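# Swap two hoses into their color-matched latching ports

## Task

Two hoses begin plugged into the wrong ports, each sitting in the port meant for the other. Move each one so it is latched in the port whose color matches the color of that hose's grip.

## Robot and tools

Robot: two arms, left_arm and right_arm, each with a parallel two-finger gripper and a wrist camera. The fingers point along the gripper's +z axis and open and close along its y axis. The reported end_effector_position is the spot between the finger pads, roughly 1 cm short of the fingertips.

Frame: every position, orientation, velocity and target uses the scene frame. Its origin is at table-top height, halfway between the two nominal arm bases. +z points up, +x points out over the table, and left_arm sits on the +y side. Camera left and right do not match arm names. Calibrated bases: left_arm at (-0.031, +0.371, +0.002) m, right_arm at (-0.028, -0.357, +0.001) m, both turned almost not at all about z. Printed hand poses can be off by a few centimetres, more when the arm reaches far.

Command row: 14 numbers, each in [-1, 1]. The first 7 are left_arm's dx, dy, dz, rx, ry, rz and opening, and the next 7 are right_arm's in the same order. Always send all 14, even when only one arm moves. dx to rz are an offset, not a pose. They are measured along scene-frame axes from that arm's Hand target as it stood when the action or move began. 1.0 equals 0.6 m of travel or 180 degrees of turn. rx, ry and rz together form a single rotation vector about the hand's position. Sending the same offset again moves the arm further. Sending six zeros re-asks for the current Hand target. Opening is absolute, not an offset: +1 is fully open (0.094 m) and -1 is closed. A 0 in that slot commands a half-open gripper. To keep a gripper as it is, resend its present opening.

execute_actions(actions, cameras): actions is a list of actions. Each action is a table of up to 15 rows, and each row lasts one control step of 1/30 s. A short table repeats its last row to fill out the 15 steps. Every row counts from the same start pose, not from the row before. cameras lists camera names, ["all"] for every camera, or [] for none. An empty actions list returns a status and all images. An unknown camera name invalidates the call.

move(target, speed, blend, opening_speed, grip_force, blocking, cameras): steers the grippers in straight lines toward one row or a list of up to 15 rows. All rows in a list are offsets from the same starting Hand targets. speed is in m/s, from 0.002 to 2.9, with a default of 0.25. Turning is capped at twice that number in rad/s. A move runs for at most 10 s. blend is in metres and rounds the corners of a list. opening_speed is given in scale units per second, at least 0.2; use it to close gently. grip_force sets the newtons per finger pad, from 10 to 50, and stays in effect. blocking=false returns early while the motion carries on. Moves do not avoid obstacles or the other arm. The gripper lags and strays more at higher speed. Do not route a path near an arm's own base; go around it.

wait(seconds 0 to 10): lets the scene run. stop: brakes a running move. zoom_image(camera, region [x0, y0, x1, y1]): magnifies part of the latest image from cam_high, cam_low, cam_left_wrist or cam_right_wrist. The region can be at most 504 px wide and 504 px high. read_manual: licence text only. finished_scene(scene): ends the current scene, given by its number, and cannot be undone. Call it only after both hoses stay latched without the robot holding them.

Results: each call reports end_effector_position and end_effector_quat_wxyz, the Hand target (the last commanded pose after clipping, which the next offsets start from), grip_measured (the measured opening on the -1..1 scale), joint positions (the last number is the opening in metres), joint torques, joint velocities (left out when all are within noise), Tool commands, and motor temperatures. Action results also include sampled positions. A move adds a move: line with an ending word such as done, off_target, moving, held or fault, and the limits that acted (paced means the command was clipped, held means steps were withheld). Done means the arm is at rest within 10 mm and 2 degrees of its pose. It says nothing about contact.

Behaviour: each step, the orientation command is clipped to within 40 degrees of the measured orientation. Friction and gravity can leave the gripper short, low or tilted. Check after each move and resend any remaining gap. A blocked arm keeps pushing until you command it back past the contact. Faster moves, or targets deeper past a contact, hit harder. With nothing held, grip_measured reads a little wide. Once the fingers meet a part, force climbs quickly to the force limit. To release, command an opening well above grip_measured.

Cameras: cam_high and cam_low are fixed, and the two wrist cameras ride on the hands. Calibration matrices are supplied, but they can be off by a few degrees and millimetres.

Avoid: dropping a hose or letting go of one while it moves; anything falling off the table or being left off it; slamming into the table, ports or stand; any contact or squeeze between the two arms, including one gripper closing on the other's fingers; strain on the wrist camera cables; and long stretched-out holds or pushes at unreachable targets. These heat the motors. A MOTOR HOT warning appears at 75 °C, the arm folds and goes idle at 90 °C, and it falls at 100 °C. Loose objects may occasionally get nudged by outside pushes.

Each tool is called after "Call:" by a JSON object that holds its "method" and its "body".

## Session

Call:
{"method": "execute_actions", "body": {"actions": []}}

Scene clock: 0.00 s.
left_arm: end_effector_position=(+0.3651, +0.3851, +0.0962) grip_measured=+1.000 end_effector_quat_wxyz=(+0.596, -0.009, +0.800, +0.071) | right_arm: end_effector_position=(+0.3695, -0.3751, +0.0894) grip_measured=+1.000 end_effector_quat_wxyz=(+0.551, +0.023, +0.833, -0.045)
Joint positions: left_arm=[-0.044 1.59 0.339 0.964 -0.156 0.061 0.094] | right_arm=[0.014 1.522 0.412 0.71 0.095 -0.013 0.094]
Joint velocities: within noise
Joint torques (N m): no reading
Motor temperatures (°C): left_arm=[31 37 38 36 28 27 29] | right_arm=[26 32 36 33 27 27 24]
Heat: left arm: 38 °C; right arm: 36 °C.
Hand target: left_arm +0.3687, +0.3850, +0.1062; +0.609, -0.010, +0.790, +0.070 | right_arm +0.3716, -0.3749, +0.0941; +0.557, +0.023, +0.829, -0.044
Tool commands: left_gripper/opening=+1.0 right_gripper/opening=+1.0

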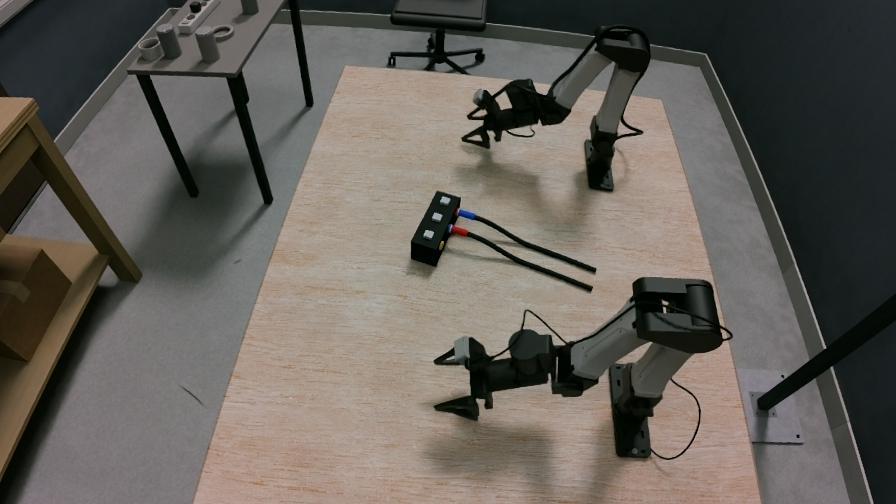

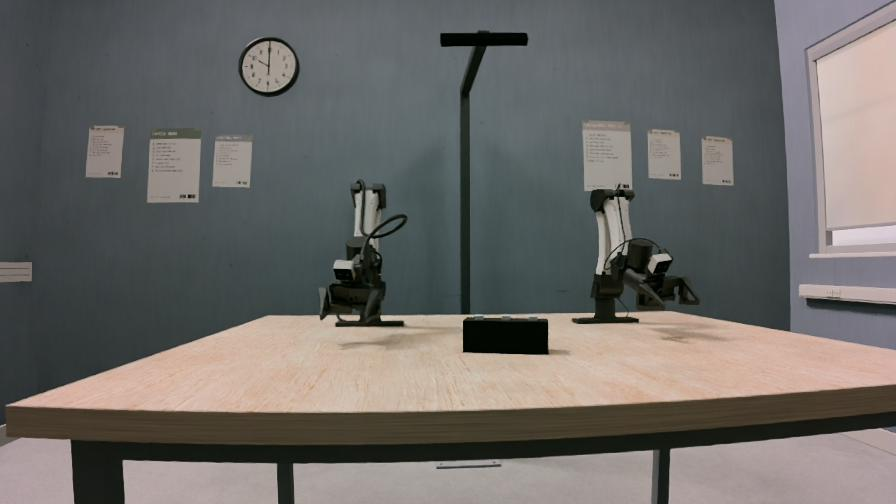

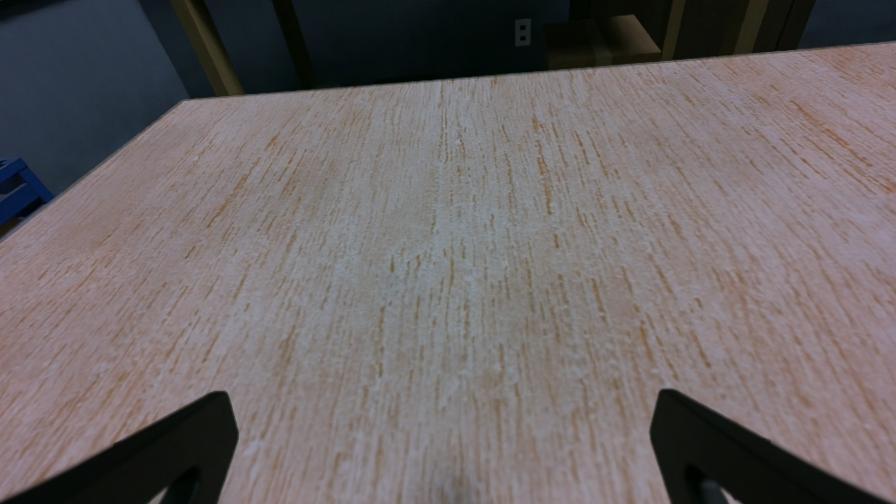

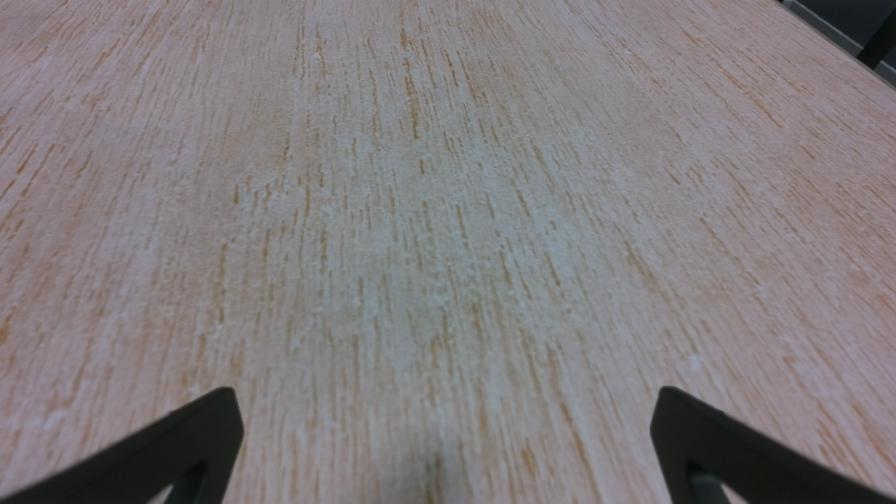

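Call:
{"method": "zoom_image", "body": {"camera": "cam_high", "region": [390, 170, 620, 300]}}

Call:
{"method": "zoom_image", "body": {"camera": "cam_high", "region": [400, 180, 500, 270]}}

Scaled by 2.191.

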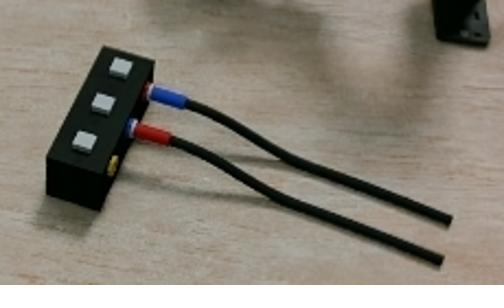

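Scaled by 5.040.

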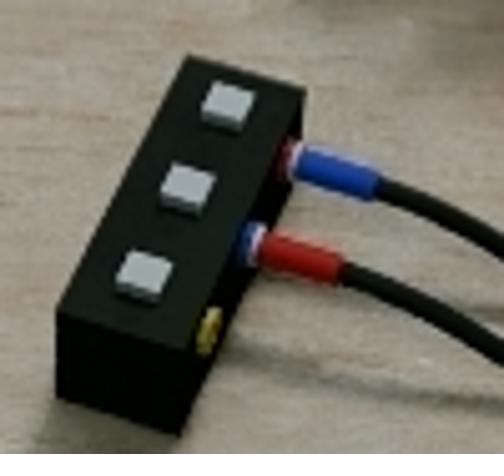

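Call:
{"method": "move", "body": {"target": [-0.2145,-0.725,0.04,-0.0213,0.1716,-0.0894,1,0.0473,0.2915,0.1265,-0.0752,0.1778,0.3465,-1], "speed": 0.4, "cameras": ["all"]}}

Scene clock: 43.97 s.
left_arm: end_effector_position=(+0.2375, -0.0422, +0.1219) grip_measured=+1.000 end_effector_quat_wxyz=(+0.377, +0.108, +0.919, -0.026) | right_arm: end_effector_position=(+0.3981, -0.2066, +0.1668) grip_measured=-0.989 end_effector_quat_wxyz=(+0.258, -0.469, +0.833, +0.140)
Joint positions: left_arm=[-1.22 2.024 1.622 -0.697 -0.641 -0.816 0.094] | right_arm=[0.197 1.867 1.67 -0.945 -0.427 -0.752 0.001]
Joint torques (N m): left_arm=[0.59 -9.43 8.27 1.14 -0.2 -0.11] | right_arm=[0.46 -7.99 9.57 1.12 -0.47 -0.13]
Motor temperatures (°C): left_arm=[31 40 39 42 28 27 29] | right_arm=[26 35 38 37 26 27 24]
Heat: left arm: 42 °C; right arm: 38 °C.
Hand target: left_arm +0.2399, -0.0500, +0.1301; +0.380, +0.098, +0.919, -0.040 | right_arm +0.3999, -0.1999, +0.1699; +0.260, -0.477, +0.826, +0.150
Off the commanded pose: left_arm 0.012 m, 2 deg | right_arm 0.008 m, 2 deg.
move: off_target (left_arm)
camera_calibration:
cam_left_wrist: T_world_to_cam=[[-0.224699, -0.97413, -0.0241218, 0.0128916], [-0.913393, 0.219183, -0.343034, 0.306163], [0.339447, -0.0550466, -0.939013, 0.119199], [0, 0, 0, 1]] pos_world=[0.242082, -0.0479862, 0.217265]
cam_right_wrist: T_world_to_cam=[[0.854416, -0.519499, 0.00970534, -0.447838], [-0.510082, -0.842192, -0.174724, 0.0964818], [0.0989426, 0.144336, -0.98457, 0.24354], [0, 0, 0, 1]] pos_world=[0.407757, -0.186547, 0.260986]

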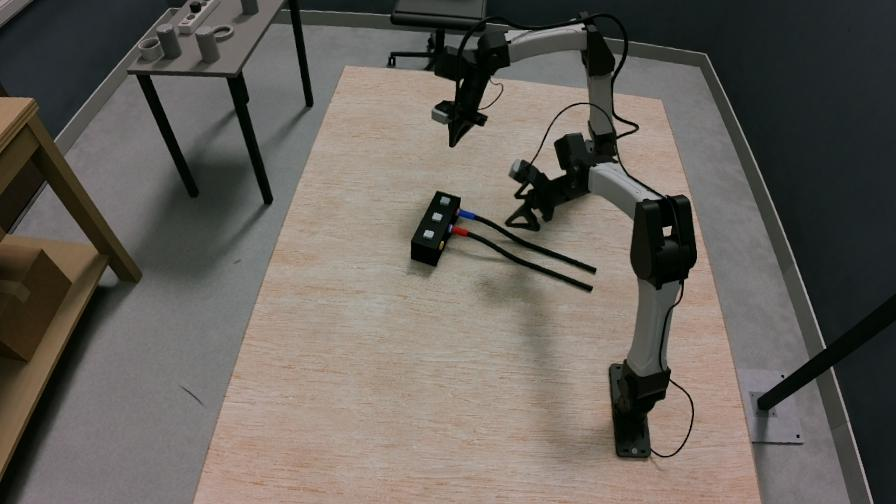

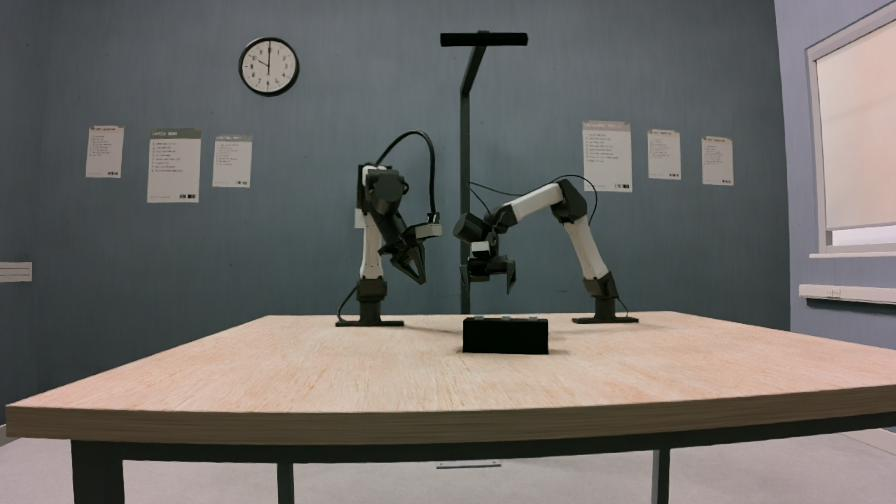

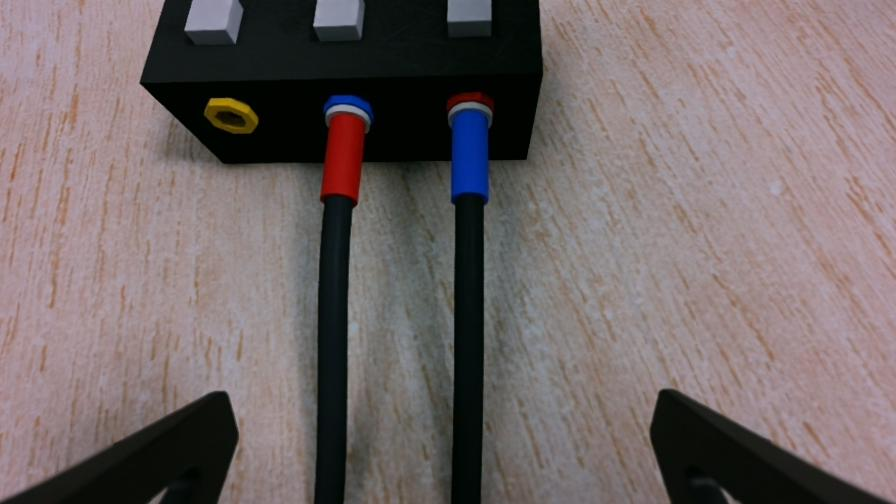

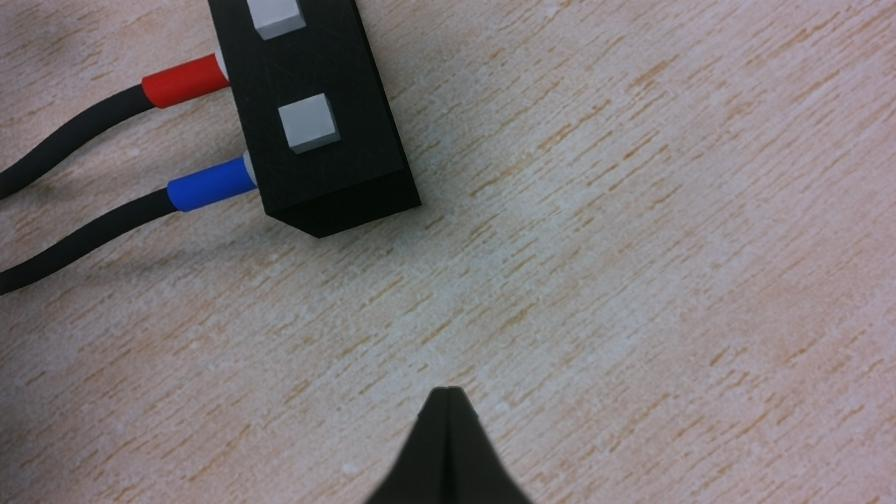

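Call:
{"method": "move", "body": {"target": [0.0943,-0.04,-0.0752,-0.0177,-0.0814,0,-0.2,0,0.05,-0.033,0.0261,-0.0107,0.0833,-1], "cameras": ["cam_left_wrist","cam_right_wrist"]}}

Scene clock: 68.83 s.
left_arm: end_effector_position=(+0.2924, -0.0772, +0.0840) grip_measured=-0.198 end_effector_quat_wxyz=(+0.490, +0.095, +0.865, -0.057) | right_arm: end_effector_position=(+0.3986, -0.1779, +0.1471) grip_measured=-0.989 end_effector_quat_wxyz=(+0.267, -0.564, +0.756, +0.196)
Joint positions: left_arm=[-1.178 2.178 1.505 -0.122 -0.767 -0.623 0.038] | right_arm=[0.206 1.974 1.712 -0.952 -0.588 -0.987 0.001]
Joint torques (N m): left_arm=[1.11 -11.06 4.78 1.68 -0.41 0.12] | right_arm=[0.66 -8.7 9.39 0.98 -0.61 -0.16]
Motor temperatures (°C): left_arm=[31 48 41 38 28 27 29] | right_arm=[26 38 43 34 27 27 25]
Heat: left arm: 48 °C; right arm: 43 °C.
Hand target: left_arm +0.2966, -0.0741, +0.0851; +0.496, +0.092, +0.862, -0.053 | right_arm +0.3999, -0.1700, +0.1501; +0.271, -0.572, +0.745, +0.209
Off the commanded pose: left_arm 0.005 m, 1 deg | right_arm 0.009 m, 2 deg.
move: done
camera_calibration:
cam_left_wrist: T_world_to_cam=[[-0.22828, -0.973495, 0.0139902, -0.0118097], [-0.801855, 0.179843, -0.569811, 0.334393], [0.552192, -0.141295, -0.821657, -0.0157038], [0, 0, 0, 1]] pos_world=[0.27411, -0.0738538, 0.177803]
cam_right_wrist: T_world_to_cam=[[0.958809, -0.283989, 0.00601288, -0.432377], [-0.273267, -0.927973, -0.25336, 0.0194015], [0.0775312, 0.24128, -0.967354, 0.243145], [0, 0, 0, 1]] pos_world=[0.401018, -0.163453, 0.242723]
Images, in order (width x height): cam_left_wrist 896x504, cam_right_wrist 896x504.

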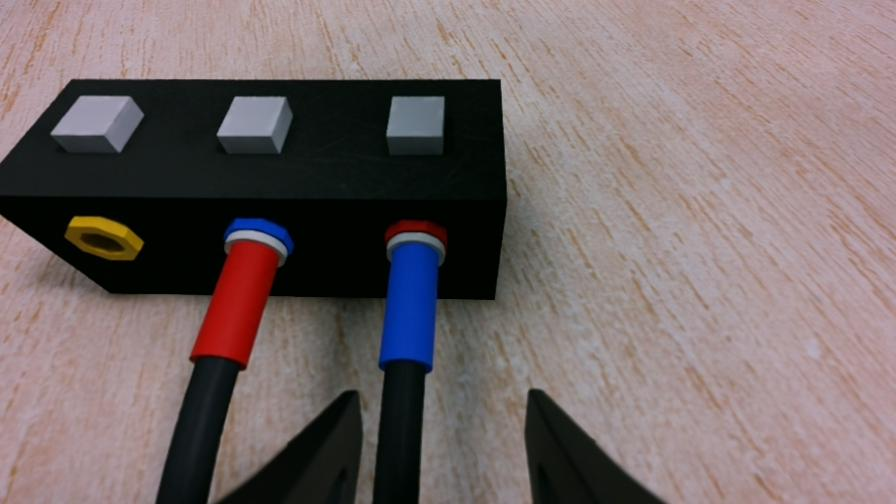

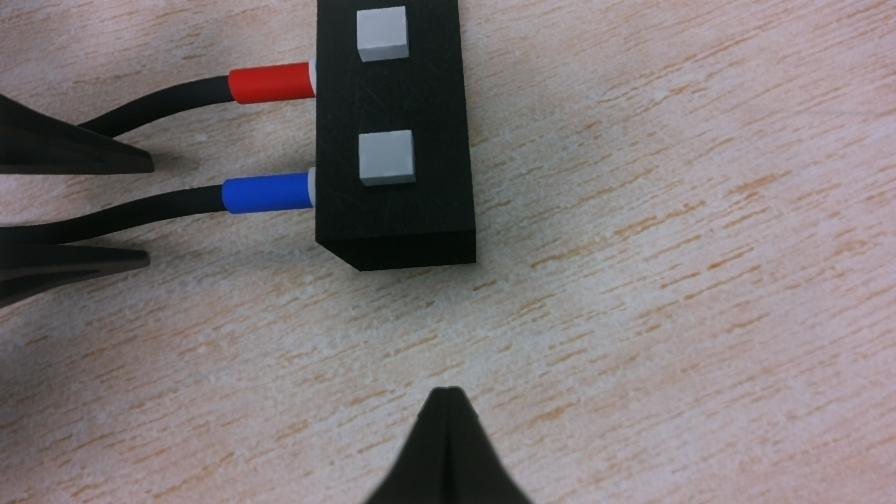

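Call:
{"method": "move", "body": {"target": [[0.089,-0.0023,-0.0618,0,0,0,-0.2,0.0023,0.164,-0.0835,0,0,0,-1],[0.089,-0.0023,-0.0618,0,0,0,-1,0.0023,0.164,-0.0835,0,0,0,-1]], "opening_speed": 1, "speed": 0.15, "cameras": ["all"]}}

Scene clock: 78.03 s.
left_arm: end_effector_position=(+0.3415, -0.0715, +0.0397) grip_measured=-0.683 end_effector_quat_wxyz=(+0.486, +0.099, +0.867, -0.050) | right_arm: end_effector_position=(+0.3982, -0.0737, +0.1074) grip_measured=-0.989 end_effector_quat_wxyz=(+0.270, -0.573, +0.745, +0.208)
Joint positions: left_arm=[-1.077 2.313 1.535 0.029 -0.695 -0.525 0.015] | right_arm=[0.434 2.089 1.699 -0.701 -0.524 -0.765 0.001]
Joint torques (N m): left_arm=[1.18 -10.93 7.71 1.65 -0.33 0.1] | right_arm=[0.03 -9.92 6.39 1.66 -0.27 0.04]
Heat: left arm: 50 °C; right arm: 43 °C.
Hand target: left_arm +0.3500, -0.0754, +0.0481; +0.497, +0.092, +0.861, -0.053 | right_arm +0.4013, -0.0715, +0.1002; +0.271, -0.572, +0.745, +0.209
Off the commanded pose: left_arm 0.013 m, 2 deg | right_arm 0.008 m, 0 deg.
move: off_target (left_arm); target 2's new opening was sent with left_arm's hand 0.015 m and 2 deg from that target
camera_calibration:
cam_left_wrist: T_world_to_cam=[[-0.229391, -0.973333, -0.00144821, 0.00648671], [-0.805246, 0.190612, -0.561468, 0.349037], [0.546771, -0.12763, -0.827497, -0.075261], [0, 0, 0, 1]] pos_world=[0.323699, -0.0698226, 0.133704]
cam_right_wrist: T_world_to_cam=[[0.967142, -0.254234, 0.00122955, -0.402646], [-0.24432, -0.930744, -0.272073, 0.0962758], [0.0703146, 0.262833, -0.962276, 0.183547], [0, 0, 0, 1]] pos_world=[0.400032, -0.0610005, 0.203312]

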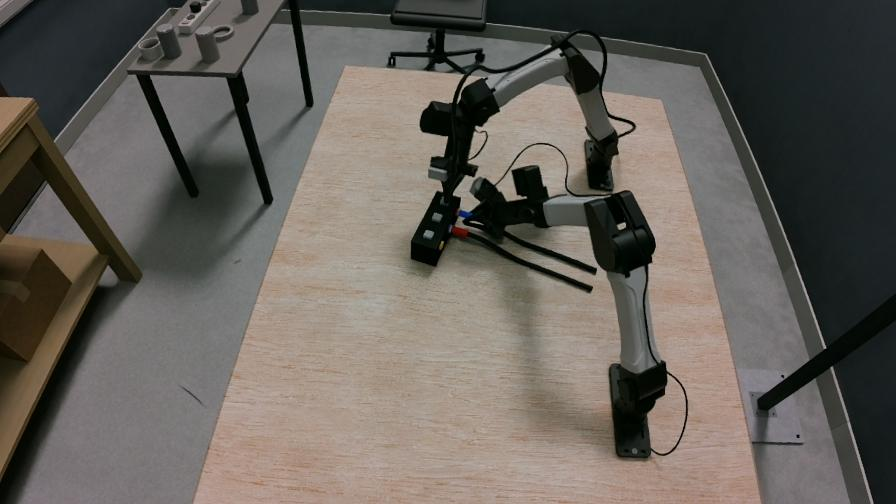

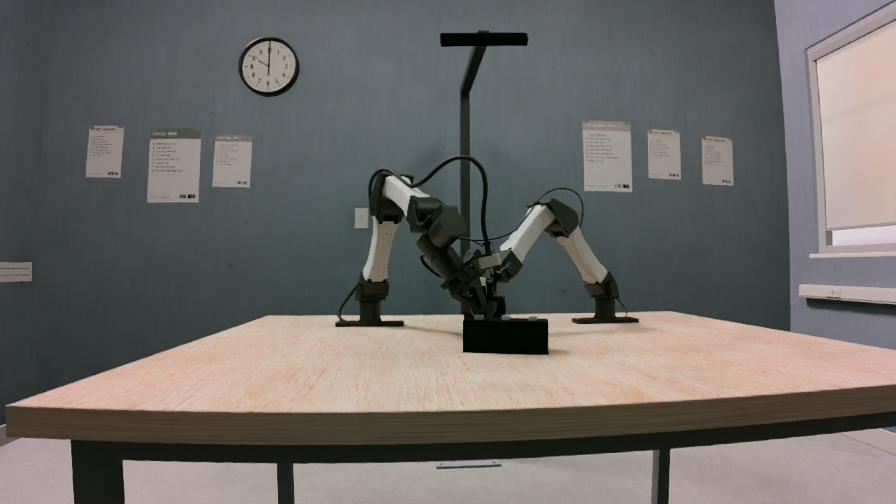

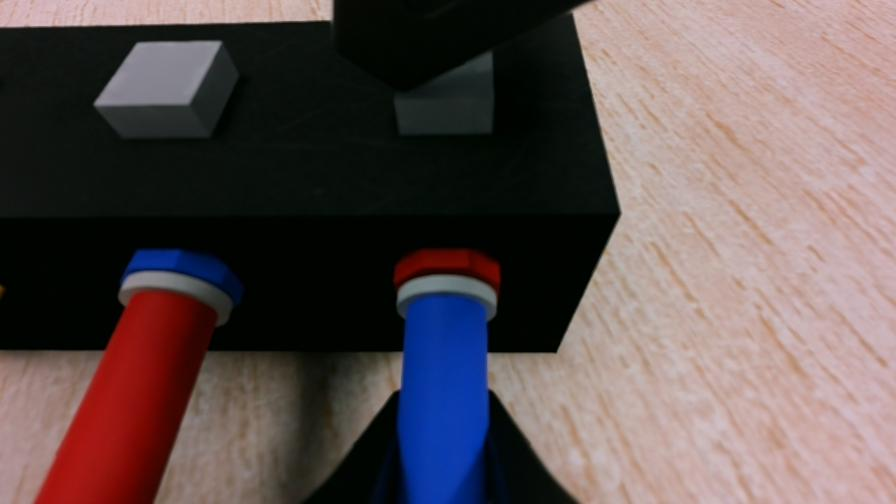

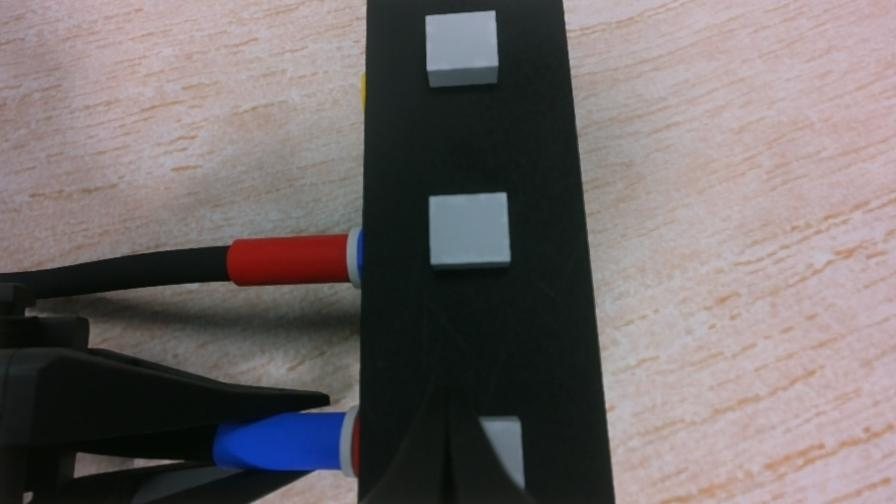

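Call:
{"method": "move", "body": {"target": [[0,0,0,0,0,0,-1,0.0083,-0.0183,0,0,0,0,-1],[0,0,0,0,0,0,-1,0.0083,-0.0183,-0.055,0,0,0,-1]], "speed": 0.05, "cameras": ["cam_left_wrist","cam_right_wrist"]}}

Scene clock: 88.83 s.
left_arm: end_effector_position=(+0.3415, -0.0715, +0.0397) grip_measured=-0.683 end_effector_quat_wxyz=(+0.486, +0.099, +0.867, -0.050) | right_arm: end_effector_position=(+0.4134, -0.0724, +0.1024) grip_measured=-0.989 end_effector_quat_wxyz=(+0.312, -0.575, +0.727, +0.209)
Joint positions: left_arm=[-1.077 2.313 1.535 0.029 -0.695 -0.525 0.015] | right_arm=[0.415 2.094 1.64 -0.553 -0.558 -0.777 0.001]
Joint torques (N m): left_arm=[1.2 -10.93 7.72 1.65 -0.34 0.11] | right_arm=[-0.66 -7.88 4.37 1.25 -0.04 -0.14]
Heat: left arm: 51 °C; right arm: 42 °C.
Hand target: left_arm +0.3500, -0.0754, +0.0481; +0.497, +0.092, +0.861, -0.053 | right_arm +0.4063, -0.0825, +0.0671; +0.271, -0.572, +0.745, +0.208
Off the commanded pose: left_arm 0.013 m, 2 deg | right_arm 0.037 m, 5 deg.
move: off_target (left_arm, right_arm)
camera_calibration:
cam_left_wrist: T_world_to_cam=[[-0.229391, -0.973333, -0.00144821, 0.00648671], [-0.805246, 0.190612, -0.561468, 0.349037], [0.546771, -0.12763, -0.827497, -0.075261], [0, 0, 0, 1]] pos_world=[0.323699, -0.0698226, 0.133704]
cam_right_wrist: T_world_to_cam=[[0.966725, -0.249516, 0.0564347, -0.42226], [-0.216153, -0.914699, -0.341473, 0.096398], [0.136824, 0.317912, -0.938196, 0.151386], [0, 0, 0, 1]] pos_world=[0.408332, -0.0653128, 0.198777]
Images, in order (width x height): cam_left_wrist 896x504, cam_right_wrist 896x504.

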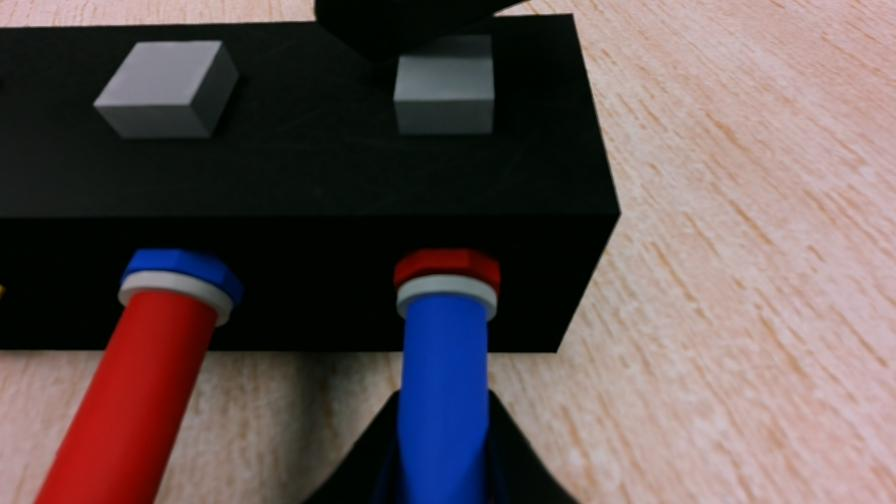

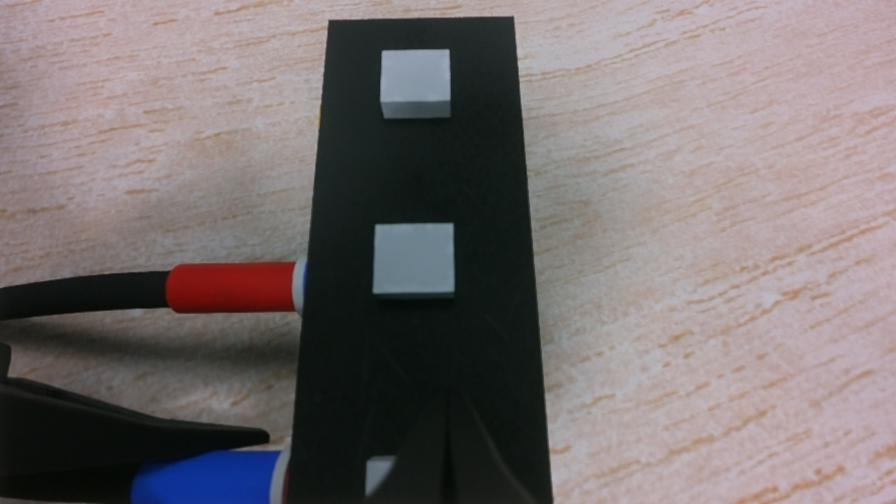

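Call:
{"method": "move", "body": {"target": [[0,0,0,0,0,0,-1,0,0,0.068,0,0,0,-1],[0,0,0,0,0,0,-1,-0.005,-0.013,0.068,0,0,0,-1]], "speed": 0.1, "cameras": ["cam_left_wrist","cam_right_wrist"]}}

Scene clock: 99.33 s.
left_arm: end_effector_position=(+0.3415, -0.0715, +0.0397) grip_measured=-0.683 end_effector_quat_wxyz=(+0.486, +0.099, +0.867, -0.050) | right_arm: end_effector_position=(+0.4055, -0.0863, +0.1056) grip_measured=-0.989 end_effector_quat_wxyz=(+0.273, -0.570, +0.746, +0.208)
Joint positions: left_arm=[-1.077 2.313 1.535 0.029 -0.695 -0.525 0.015] | right_arm=[0.401 2.094 1.699 -0.703 -0.54 -0.79 0.001]
Joint torques (N m): left_arm=[1.18 -10.95 7.71 1.65 -0.33 0.11] | right_arm=[-0.69 -12.27 6.58 1.16 -0.3 -0.14]
Heat: left arm: 52 °C; right arm: 41 °C.
Hand target: left_arm +0.3500, -0.0754, +0.0481; +0.497, +0.092, +0.861, -0.053 | right_arm +0.4033, -0.0904, +0.1078; +0.271, -0.572, +0.745, +0.209
Off the commanded pose: left_arm 0.013 m, 2 deg | right_arm 0.005 m, 0 deg.
move: off_target (left_arm)
camera_calibration:
cam_left_wrist: T_world_to_cam=[[-0.229391, -0.973333, -0.00144821, 0.00648671], [-0.805246, 0.190612, -0.561468, 0.349037], [0.546771, -0.12763, -0.827497, -0.075261], [0, 0, 0, 1]] pos_world=[0.323699, -0.0698226, 0.133704]
cam_right_wrist: T_world_to_cam=[[0.965356, -0.260926, 0.00245204, -0.412903], [-0.249969, -0.927435, -0.278171, 0.0889503], [0.074856, 0.267921, -0.960528, 0.183076], [0, 0, 0, 1]] pos_world=[0.407129, -0.074291, 0.201605]
Images, in order (width x height): cam_left_wrist 896x504, cam_right_wrist 896x504.

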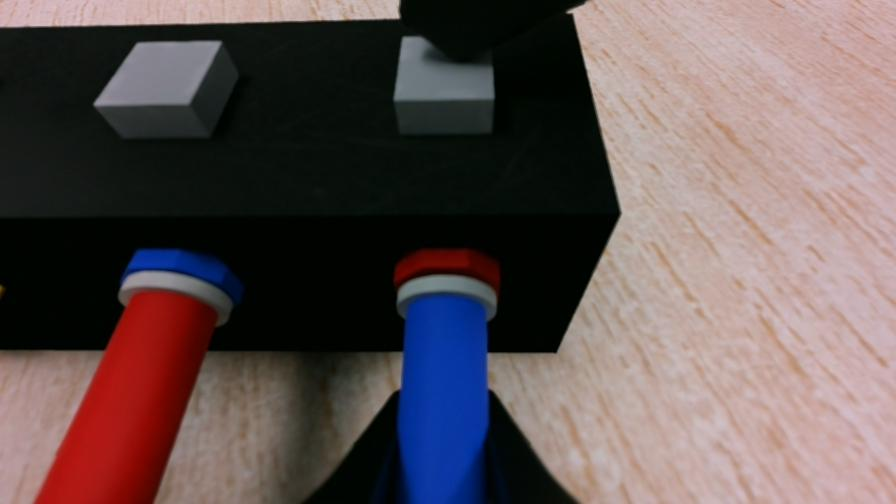

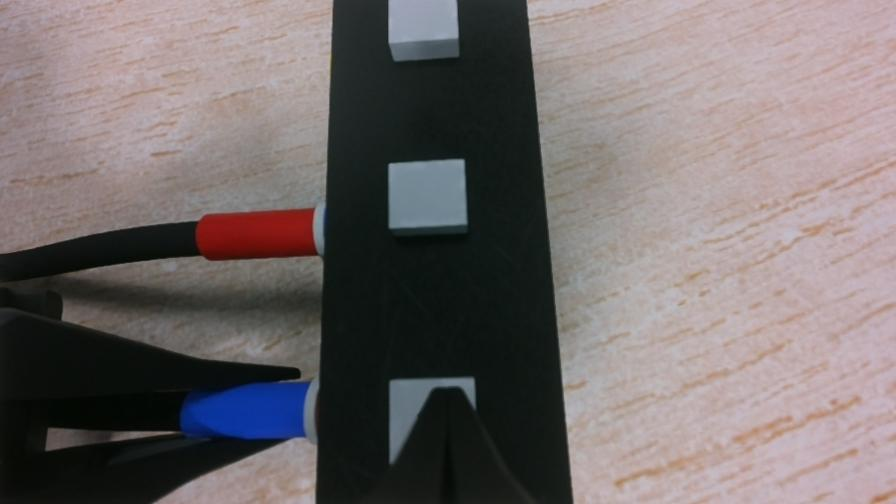

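Call:
{"method": "move", "body": {"target": [[0,0,0,0,0,0,-1,-0.008,-0.014,0.004,0,0,0,-1],[0,0,0,0,0,0,-1,-0.009,-0.014,-0.05,0,0,0,-1]], "speed": 0.06, "cameras": ["cam_left_wrist","cam_right_wrist"]}}

Scene clock: 104.60 s.
left_arm: end_effector_position=(+0.3415, -0.0715, +0.0397) grip_measured=-0.683 end_effector_quat_wxyz=(+0.486, +0.099, +0.867, -0.050) | right_arm: end_effector_position=(+0.4058, -0.0883, +0.1027) grip_measured=-0.989 end_effector_quat_wxyz=(+0.303, -0.573, +0.730, +0.216)
Joint positions: left_arm=[-1.077 2.313 1.535 0.029 -0.695 -0.525 0.015] | right_arm=[0.384 2.063 1.603 -0.586 -0.583 -0.806 0.001]
Joint torques (N m): left_arm=[1.2 -10.93 7.72 1.65 -0.34 0.1] | right_arm=[-0.47 -9.76 3.74 1.18 0.07 -0.15]
Heat: left arm: 52 °C; right arm: 42 °C.
Hand target: left_arm +0.3500, -0.0754, +0.0481; +0.497, +0.092, +0.861, -0.053 | right_arm +0.3979, -0.0988, +0.0778; +0.271, -0.572, +0.745, +0.209
Off the commanded pose: left_arm 0.013 m, 2 deg | right_arm 0.028 m, 4 deg.
move: off_target (left_arm, right_arm)
camera_calibration:
cam_left_wrist: T_world_to_cam=[[-0.229391, -0.973333, -0.00144821, 0.00648671], [-0.805246, 0.190612, -0.561468, 0.349037], [0.546771, -0.12763, -0.827497, -0.075261], [0, 0, 0, 1]] pos_world=[0.323699, -0.0698226, 0.133704]
cam_right_wrist: T_world_to_cam=[[0.968544, -0.246591, 0.0334034, -0.416941], [-0.221525, -0.915561, -0.335669, 0.0817703], [0.113356, 0.317711, -0.941387, 0.167665], [0, 0, 0, 1]] pos_world=[0.402934, -0.0812172, 0.199213]
Images, in order (width x height): cam_left_wrist 896x504, cam_right_wrist 896x504.

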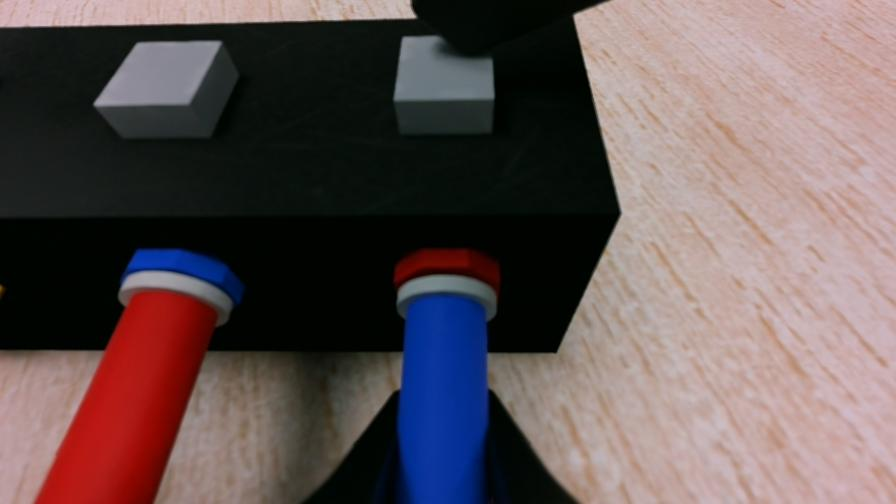

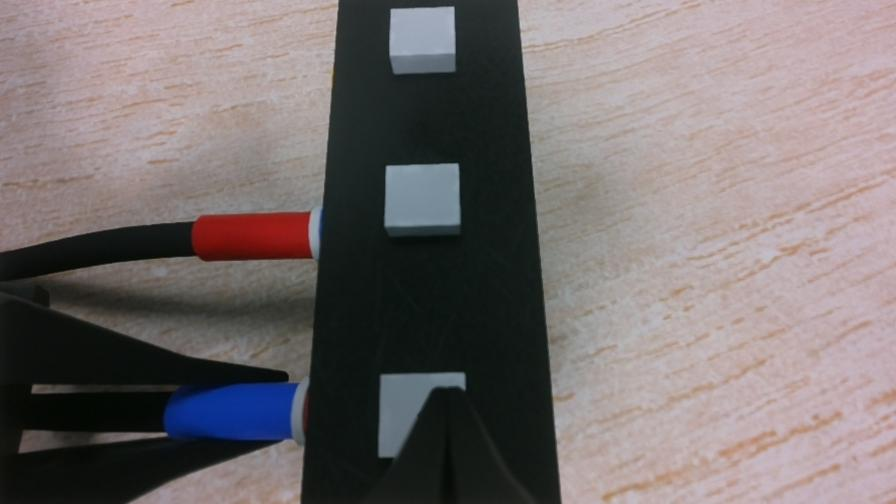

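Call:
{"method": "move", "body": {"target": [0,0,0,0,0,0,-1,-0.01,-0.005,-0.067,0,0,0,-1], "speed": 0.06, "cameras": ["cam_left_wrist","cam_right_wrist"]}}

Scene clock: 109.13 s.
left_arm: end_effector_position=(+0.3415, -0.0715, +0.0397) grip_measured=-0.683 end_effector_quat_wxyz=(+0.486, +0.099, +0.867, -0.050) | right_arm: end_effector_position=(+0.4099, -0.0812, +0.1002) grip_measured=-0.989 end_effector_quat_wxyz=(+0.356, -0.581, +0.698, +0.220)
Joint positions: left_arm=[-1.077 2.313 1.535 0.029 -0.695 -0.525 0.015] | right_arm=[0.381 2.039 1.485 -0.378 -0.63 -0.811 0.001]
Joint torques (N m): left_arm=[1.2 -10.93 7.72 1.65 -0.33 0.1] | right_arm=[-0.31 -6.2 2.26 0.69 0.57 -0.16]
Motor temperatures (°C): left_arm=[31 53 44 38 28 26 29] | right_arm=[26 42 41 33 26 27 25]
Heat: left arm: 53 °C; right arm: 42 °C.
Hand target: left_arm +0.3500, -0.0754, +0.0481; +0.497, +0.092, +0.861, -0.053 | right_arm +0.3919, -0.1018, +0.0375; +0.271, -0.572, +0.745, +0.209
Off the commanded pose: left_arm 0.013 m, 2 deg | right_arm 0.068 m, 11 deg.
move: off_target (left_arm, right_arm)
camera_calibration:
cam_left_wrist: T_world_to_cam=[[-0.229391, -0.973333, -0.00144821, 0.00648671], [-0.805246, 0.190612, -0.561468, 0.349037], [0.546771, -0.12763, -0.827497, -0.075261], [0, 0, 0, 1]] pos_world=[0.323699, -0.0698226, 0.133704]
cam_right_wrist: T_world_to_cam=[[0.967996, -0.226662, 0.107744, -0.424738], [-0.161671, -0.891552, -0.423082, 0.0745964], [0.191956, 0.392122, -0.899663, 0.13206], [0, 0, 0, 1]] pos_world=[0.397855, -0.0815494, 0.196133]
Images, in order (width x height): cam_left_wrist 896x504, cam_right_wrist 896x504.

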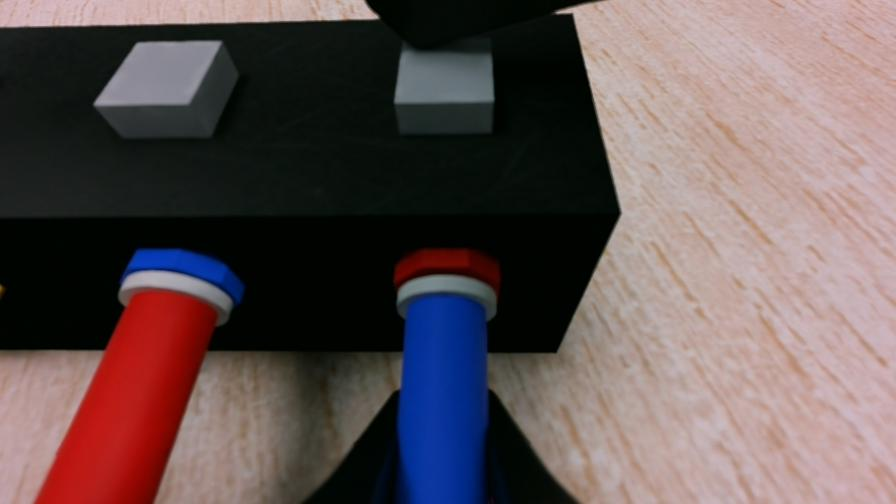

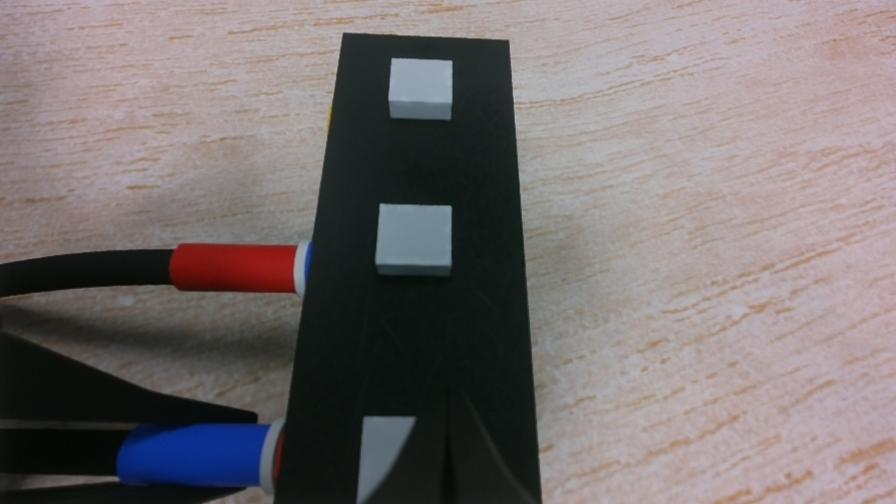

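Call:
{"method": "move", "body": {"target": [[0,0,0,0,0,0,-1,0.0,0,0.117,0,0,0,-1],[0,0,0,0,0,0,-1,0.0067,-0.0067,0.117,-0.0644,0.0173,0,-1],[0,0,0,0,0,0,-1,0.005,-0.012,0.004,-0.0644,0.0173,0,-1]], "speed": 0.1, "cameras": ["cam_left_wrist","cam_right_wrist"]}}

Scene clock: 122.67 s.
left_arm: end_effector_position=(+0.3415, -0.0715, +0.0397) grip_measured=-0.683 end_effector_quat_wxyz=(+0.486, +0.099, +0.867, -0.050) | right_arm: end_effector_position=(+0.3946, -0.1129, +0.0894) grip_measured=-0.989 end_effector_quat_wxyz=(+0.220, -0.583, +0.767, +0.152)
Joint positions: left_arm=[-1.077 2.313 1.535 0.029 -0.695 -0.525 0.015] | right_arm=[0.401 2.081 1.691 -0.811 -0.406 -0.841 0.001]
Joint torques (N m): left_arm=[1.2 -10.92 7.72 1.65 -0.34 0.1] | right_arm=[1.26 -4.44 2.33 1.93 0.07 -0.14]
Heat: left arm: 54 °C; right arm: 41 °C.
Hand target: left_arm +0.3500, -0.0754, +0.0481; +0.497, +0.092, +0.861, -0.053 | right_arm +0.3950, -0.1090, +0.0401; +0.192, -0.591, +0.770, +0.148
Off the commanded pose: left_arm 0.013 m, 2 deg | right_arm 0.050 m, 3 deg.
move: off_target (left_arm, right_arm)
camera_calibration:
cam_left_wrist: T_world_to_cam=[[-0.229391, -0.973333, -0.00144821, 0.00648671], [-0.805246, 0.190612, -0.561468, 0.349037], [0.546771, -0.12763, -0.827497, -0.075261], [0, 0, 0, 1]] pos_world=[0.323699, -0.0698226, 0.133704]
cam_right_wrist: T_world_to_cam=[[0.962206, -0.271196, 0.0247422, -0.411296], [-0.266403, -0.956237, -0.120998, 0.0463441], [0.0564737, 0.109834, -0.992344, 0.167712], [0, 0, 0, 1]] pos_world=[0.398626, -0.0856464, 0.182212]
Images, in order (width x height): cam_left_wrist 896x504, cam_right_wrist 896x504.

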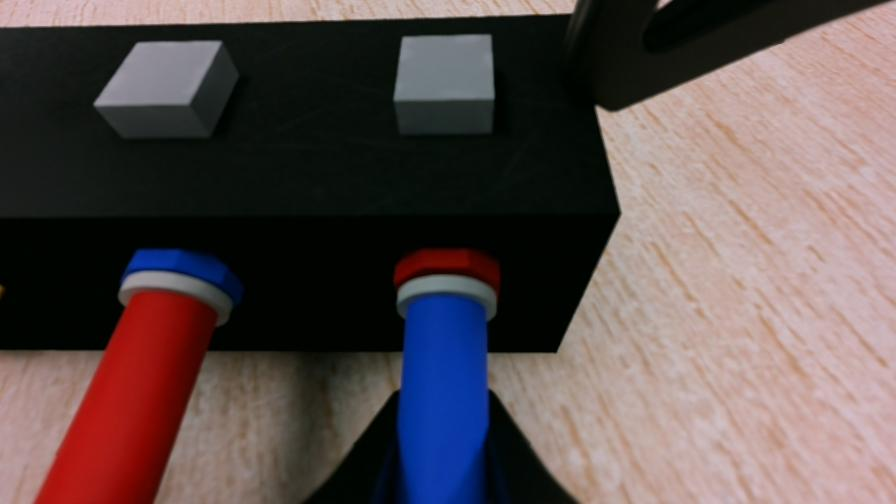

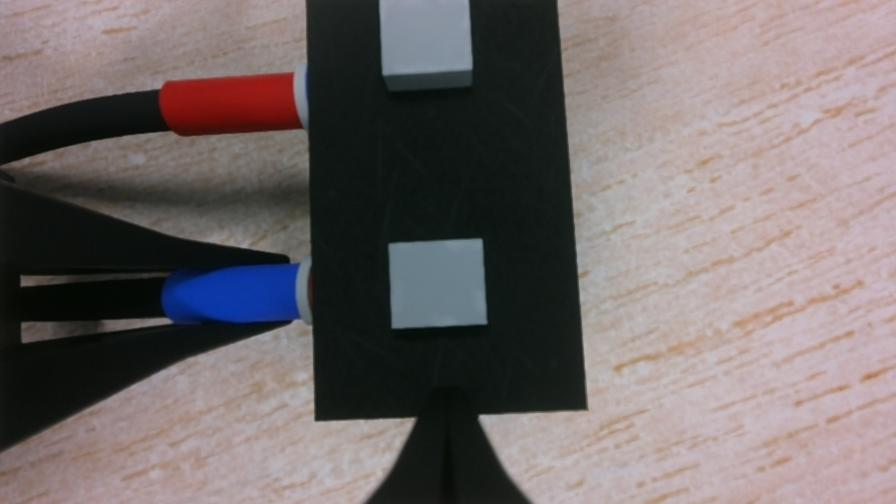

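Call:
{"method": "move", "body": {"target": [[0,0,0,0,0,0,-1,0.0,0,0.117,0,0,0,-1],[0,0,0,0,0,0,-1,0.008,0.0437,0.117,0,0,0,-1],[0,0,0,0,0,0,-1,0.008,0.0437,-0.01,0,0,0,-1]], "speed": 0.1, "cameras": ["cam_left_wrist","cam_right_wrist"]}}

Scene clock: 130.63 s.
left_arm: end_effector_position=(+0.3414, -0.0715, +0.0396) grip_measured=-0.683 end_effector_quat_wxyz=(+0.486, +0.099, +0.867, -0.050) | right_arm: end_effector_position=(+0.4130, -0.0613, +0.0936) grip_measured=-0.989 end_effector_quat_wxyz=(+0.270, -0.600, +0.736, +0.160)
Joint positions: left_arm=[-1.077 2.313 1.535 0.029 -0.695 -0.525 0.015] | right_arm=[0.474 2.158 1.775 -0.696 -0.426 -0.805 0.001]
Joint torques (N m): left_arm=[1.2 -10.93 7.72 1.65 -0.34 0.1] | right_arm=[-0.66 -6.37 2.54 0.88 0.44 0.02]
Heat: left arm: 54 °C; right arm: 41 °C.
Hand target: left_arm +0.3500, -0.0755, +0.0481; +0.497, +0.092, +0.862, -0.053 | right_arm +0.3997, -0.0828, +0.0340; +0.192, -0.591, +0.770, +0.148
Off the commanded pose: left_arm 0.013 m, 2 deg | right_arm 0.065 m, 10 deg.
move: off_target (left_arm, right_arm)
camera_calibration:
cam_left_wrist: T_world_to_cam=[[-0.229714, -0.973257, -0.00126348, 0.00657124], [-0.805296, 0.190799, -0.561333, 0.348992], [0.546563, -0.127928, -0.827589, -0.0752847], [0, 0, 0, 1]] pos_world=[0.323699, -0.0698228, 0.133604]
cam_right_wrist: T_world_to_cam=[[0.969929, -0.226316, 0.089543, -0.421589], [-0.203677, -0.956158, -0.210422, 0.0835022], [0.133239, 0.185857, -0.973501, 0.136445], [0, 0, 0, 1]] pos_world=[0.407739, -0.0409304, 0.188151]
Images, in order (width x height): cam_left_wrist 896x504, cam_right_wrist 896x504.

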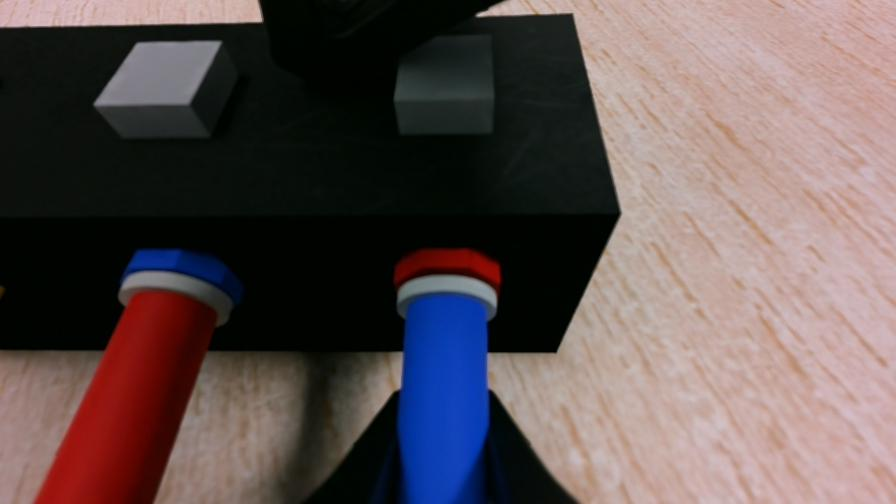

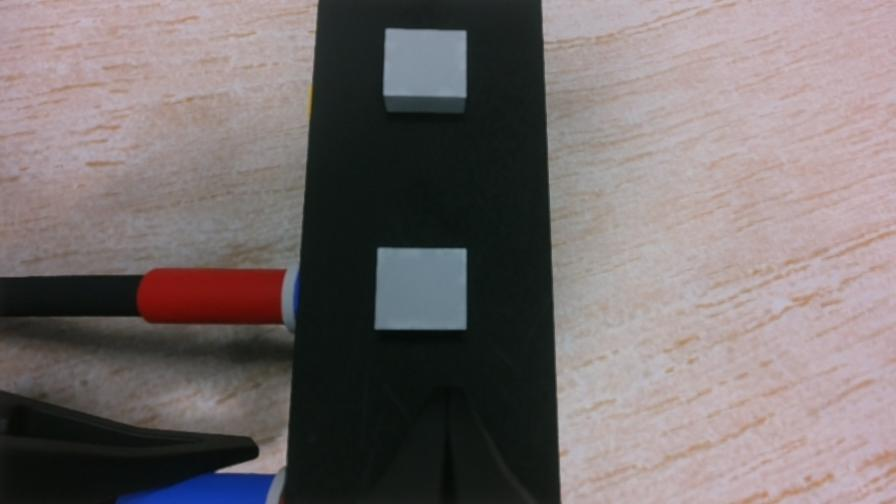

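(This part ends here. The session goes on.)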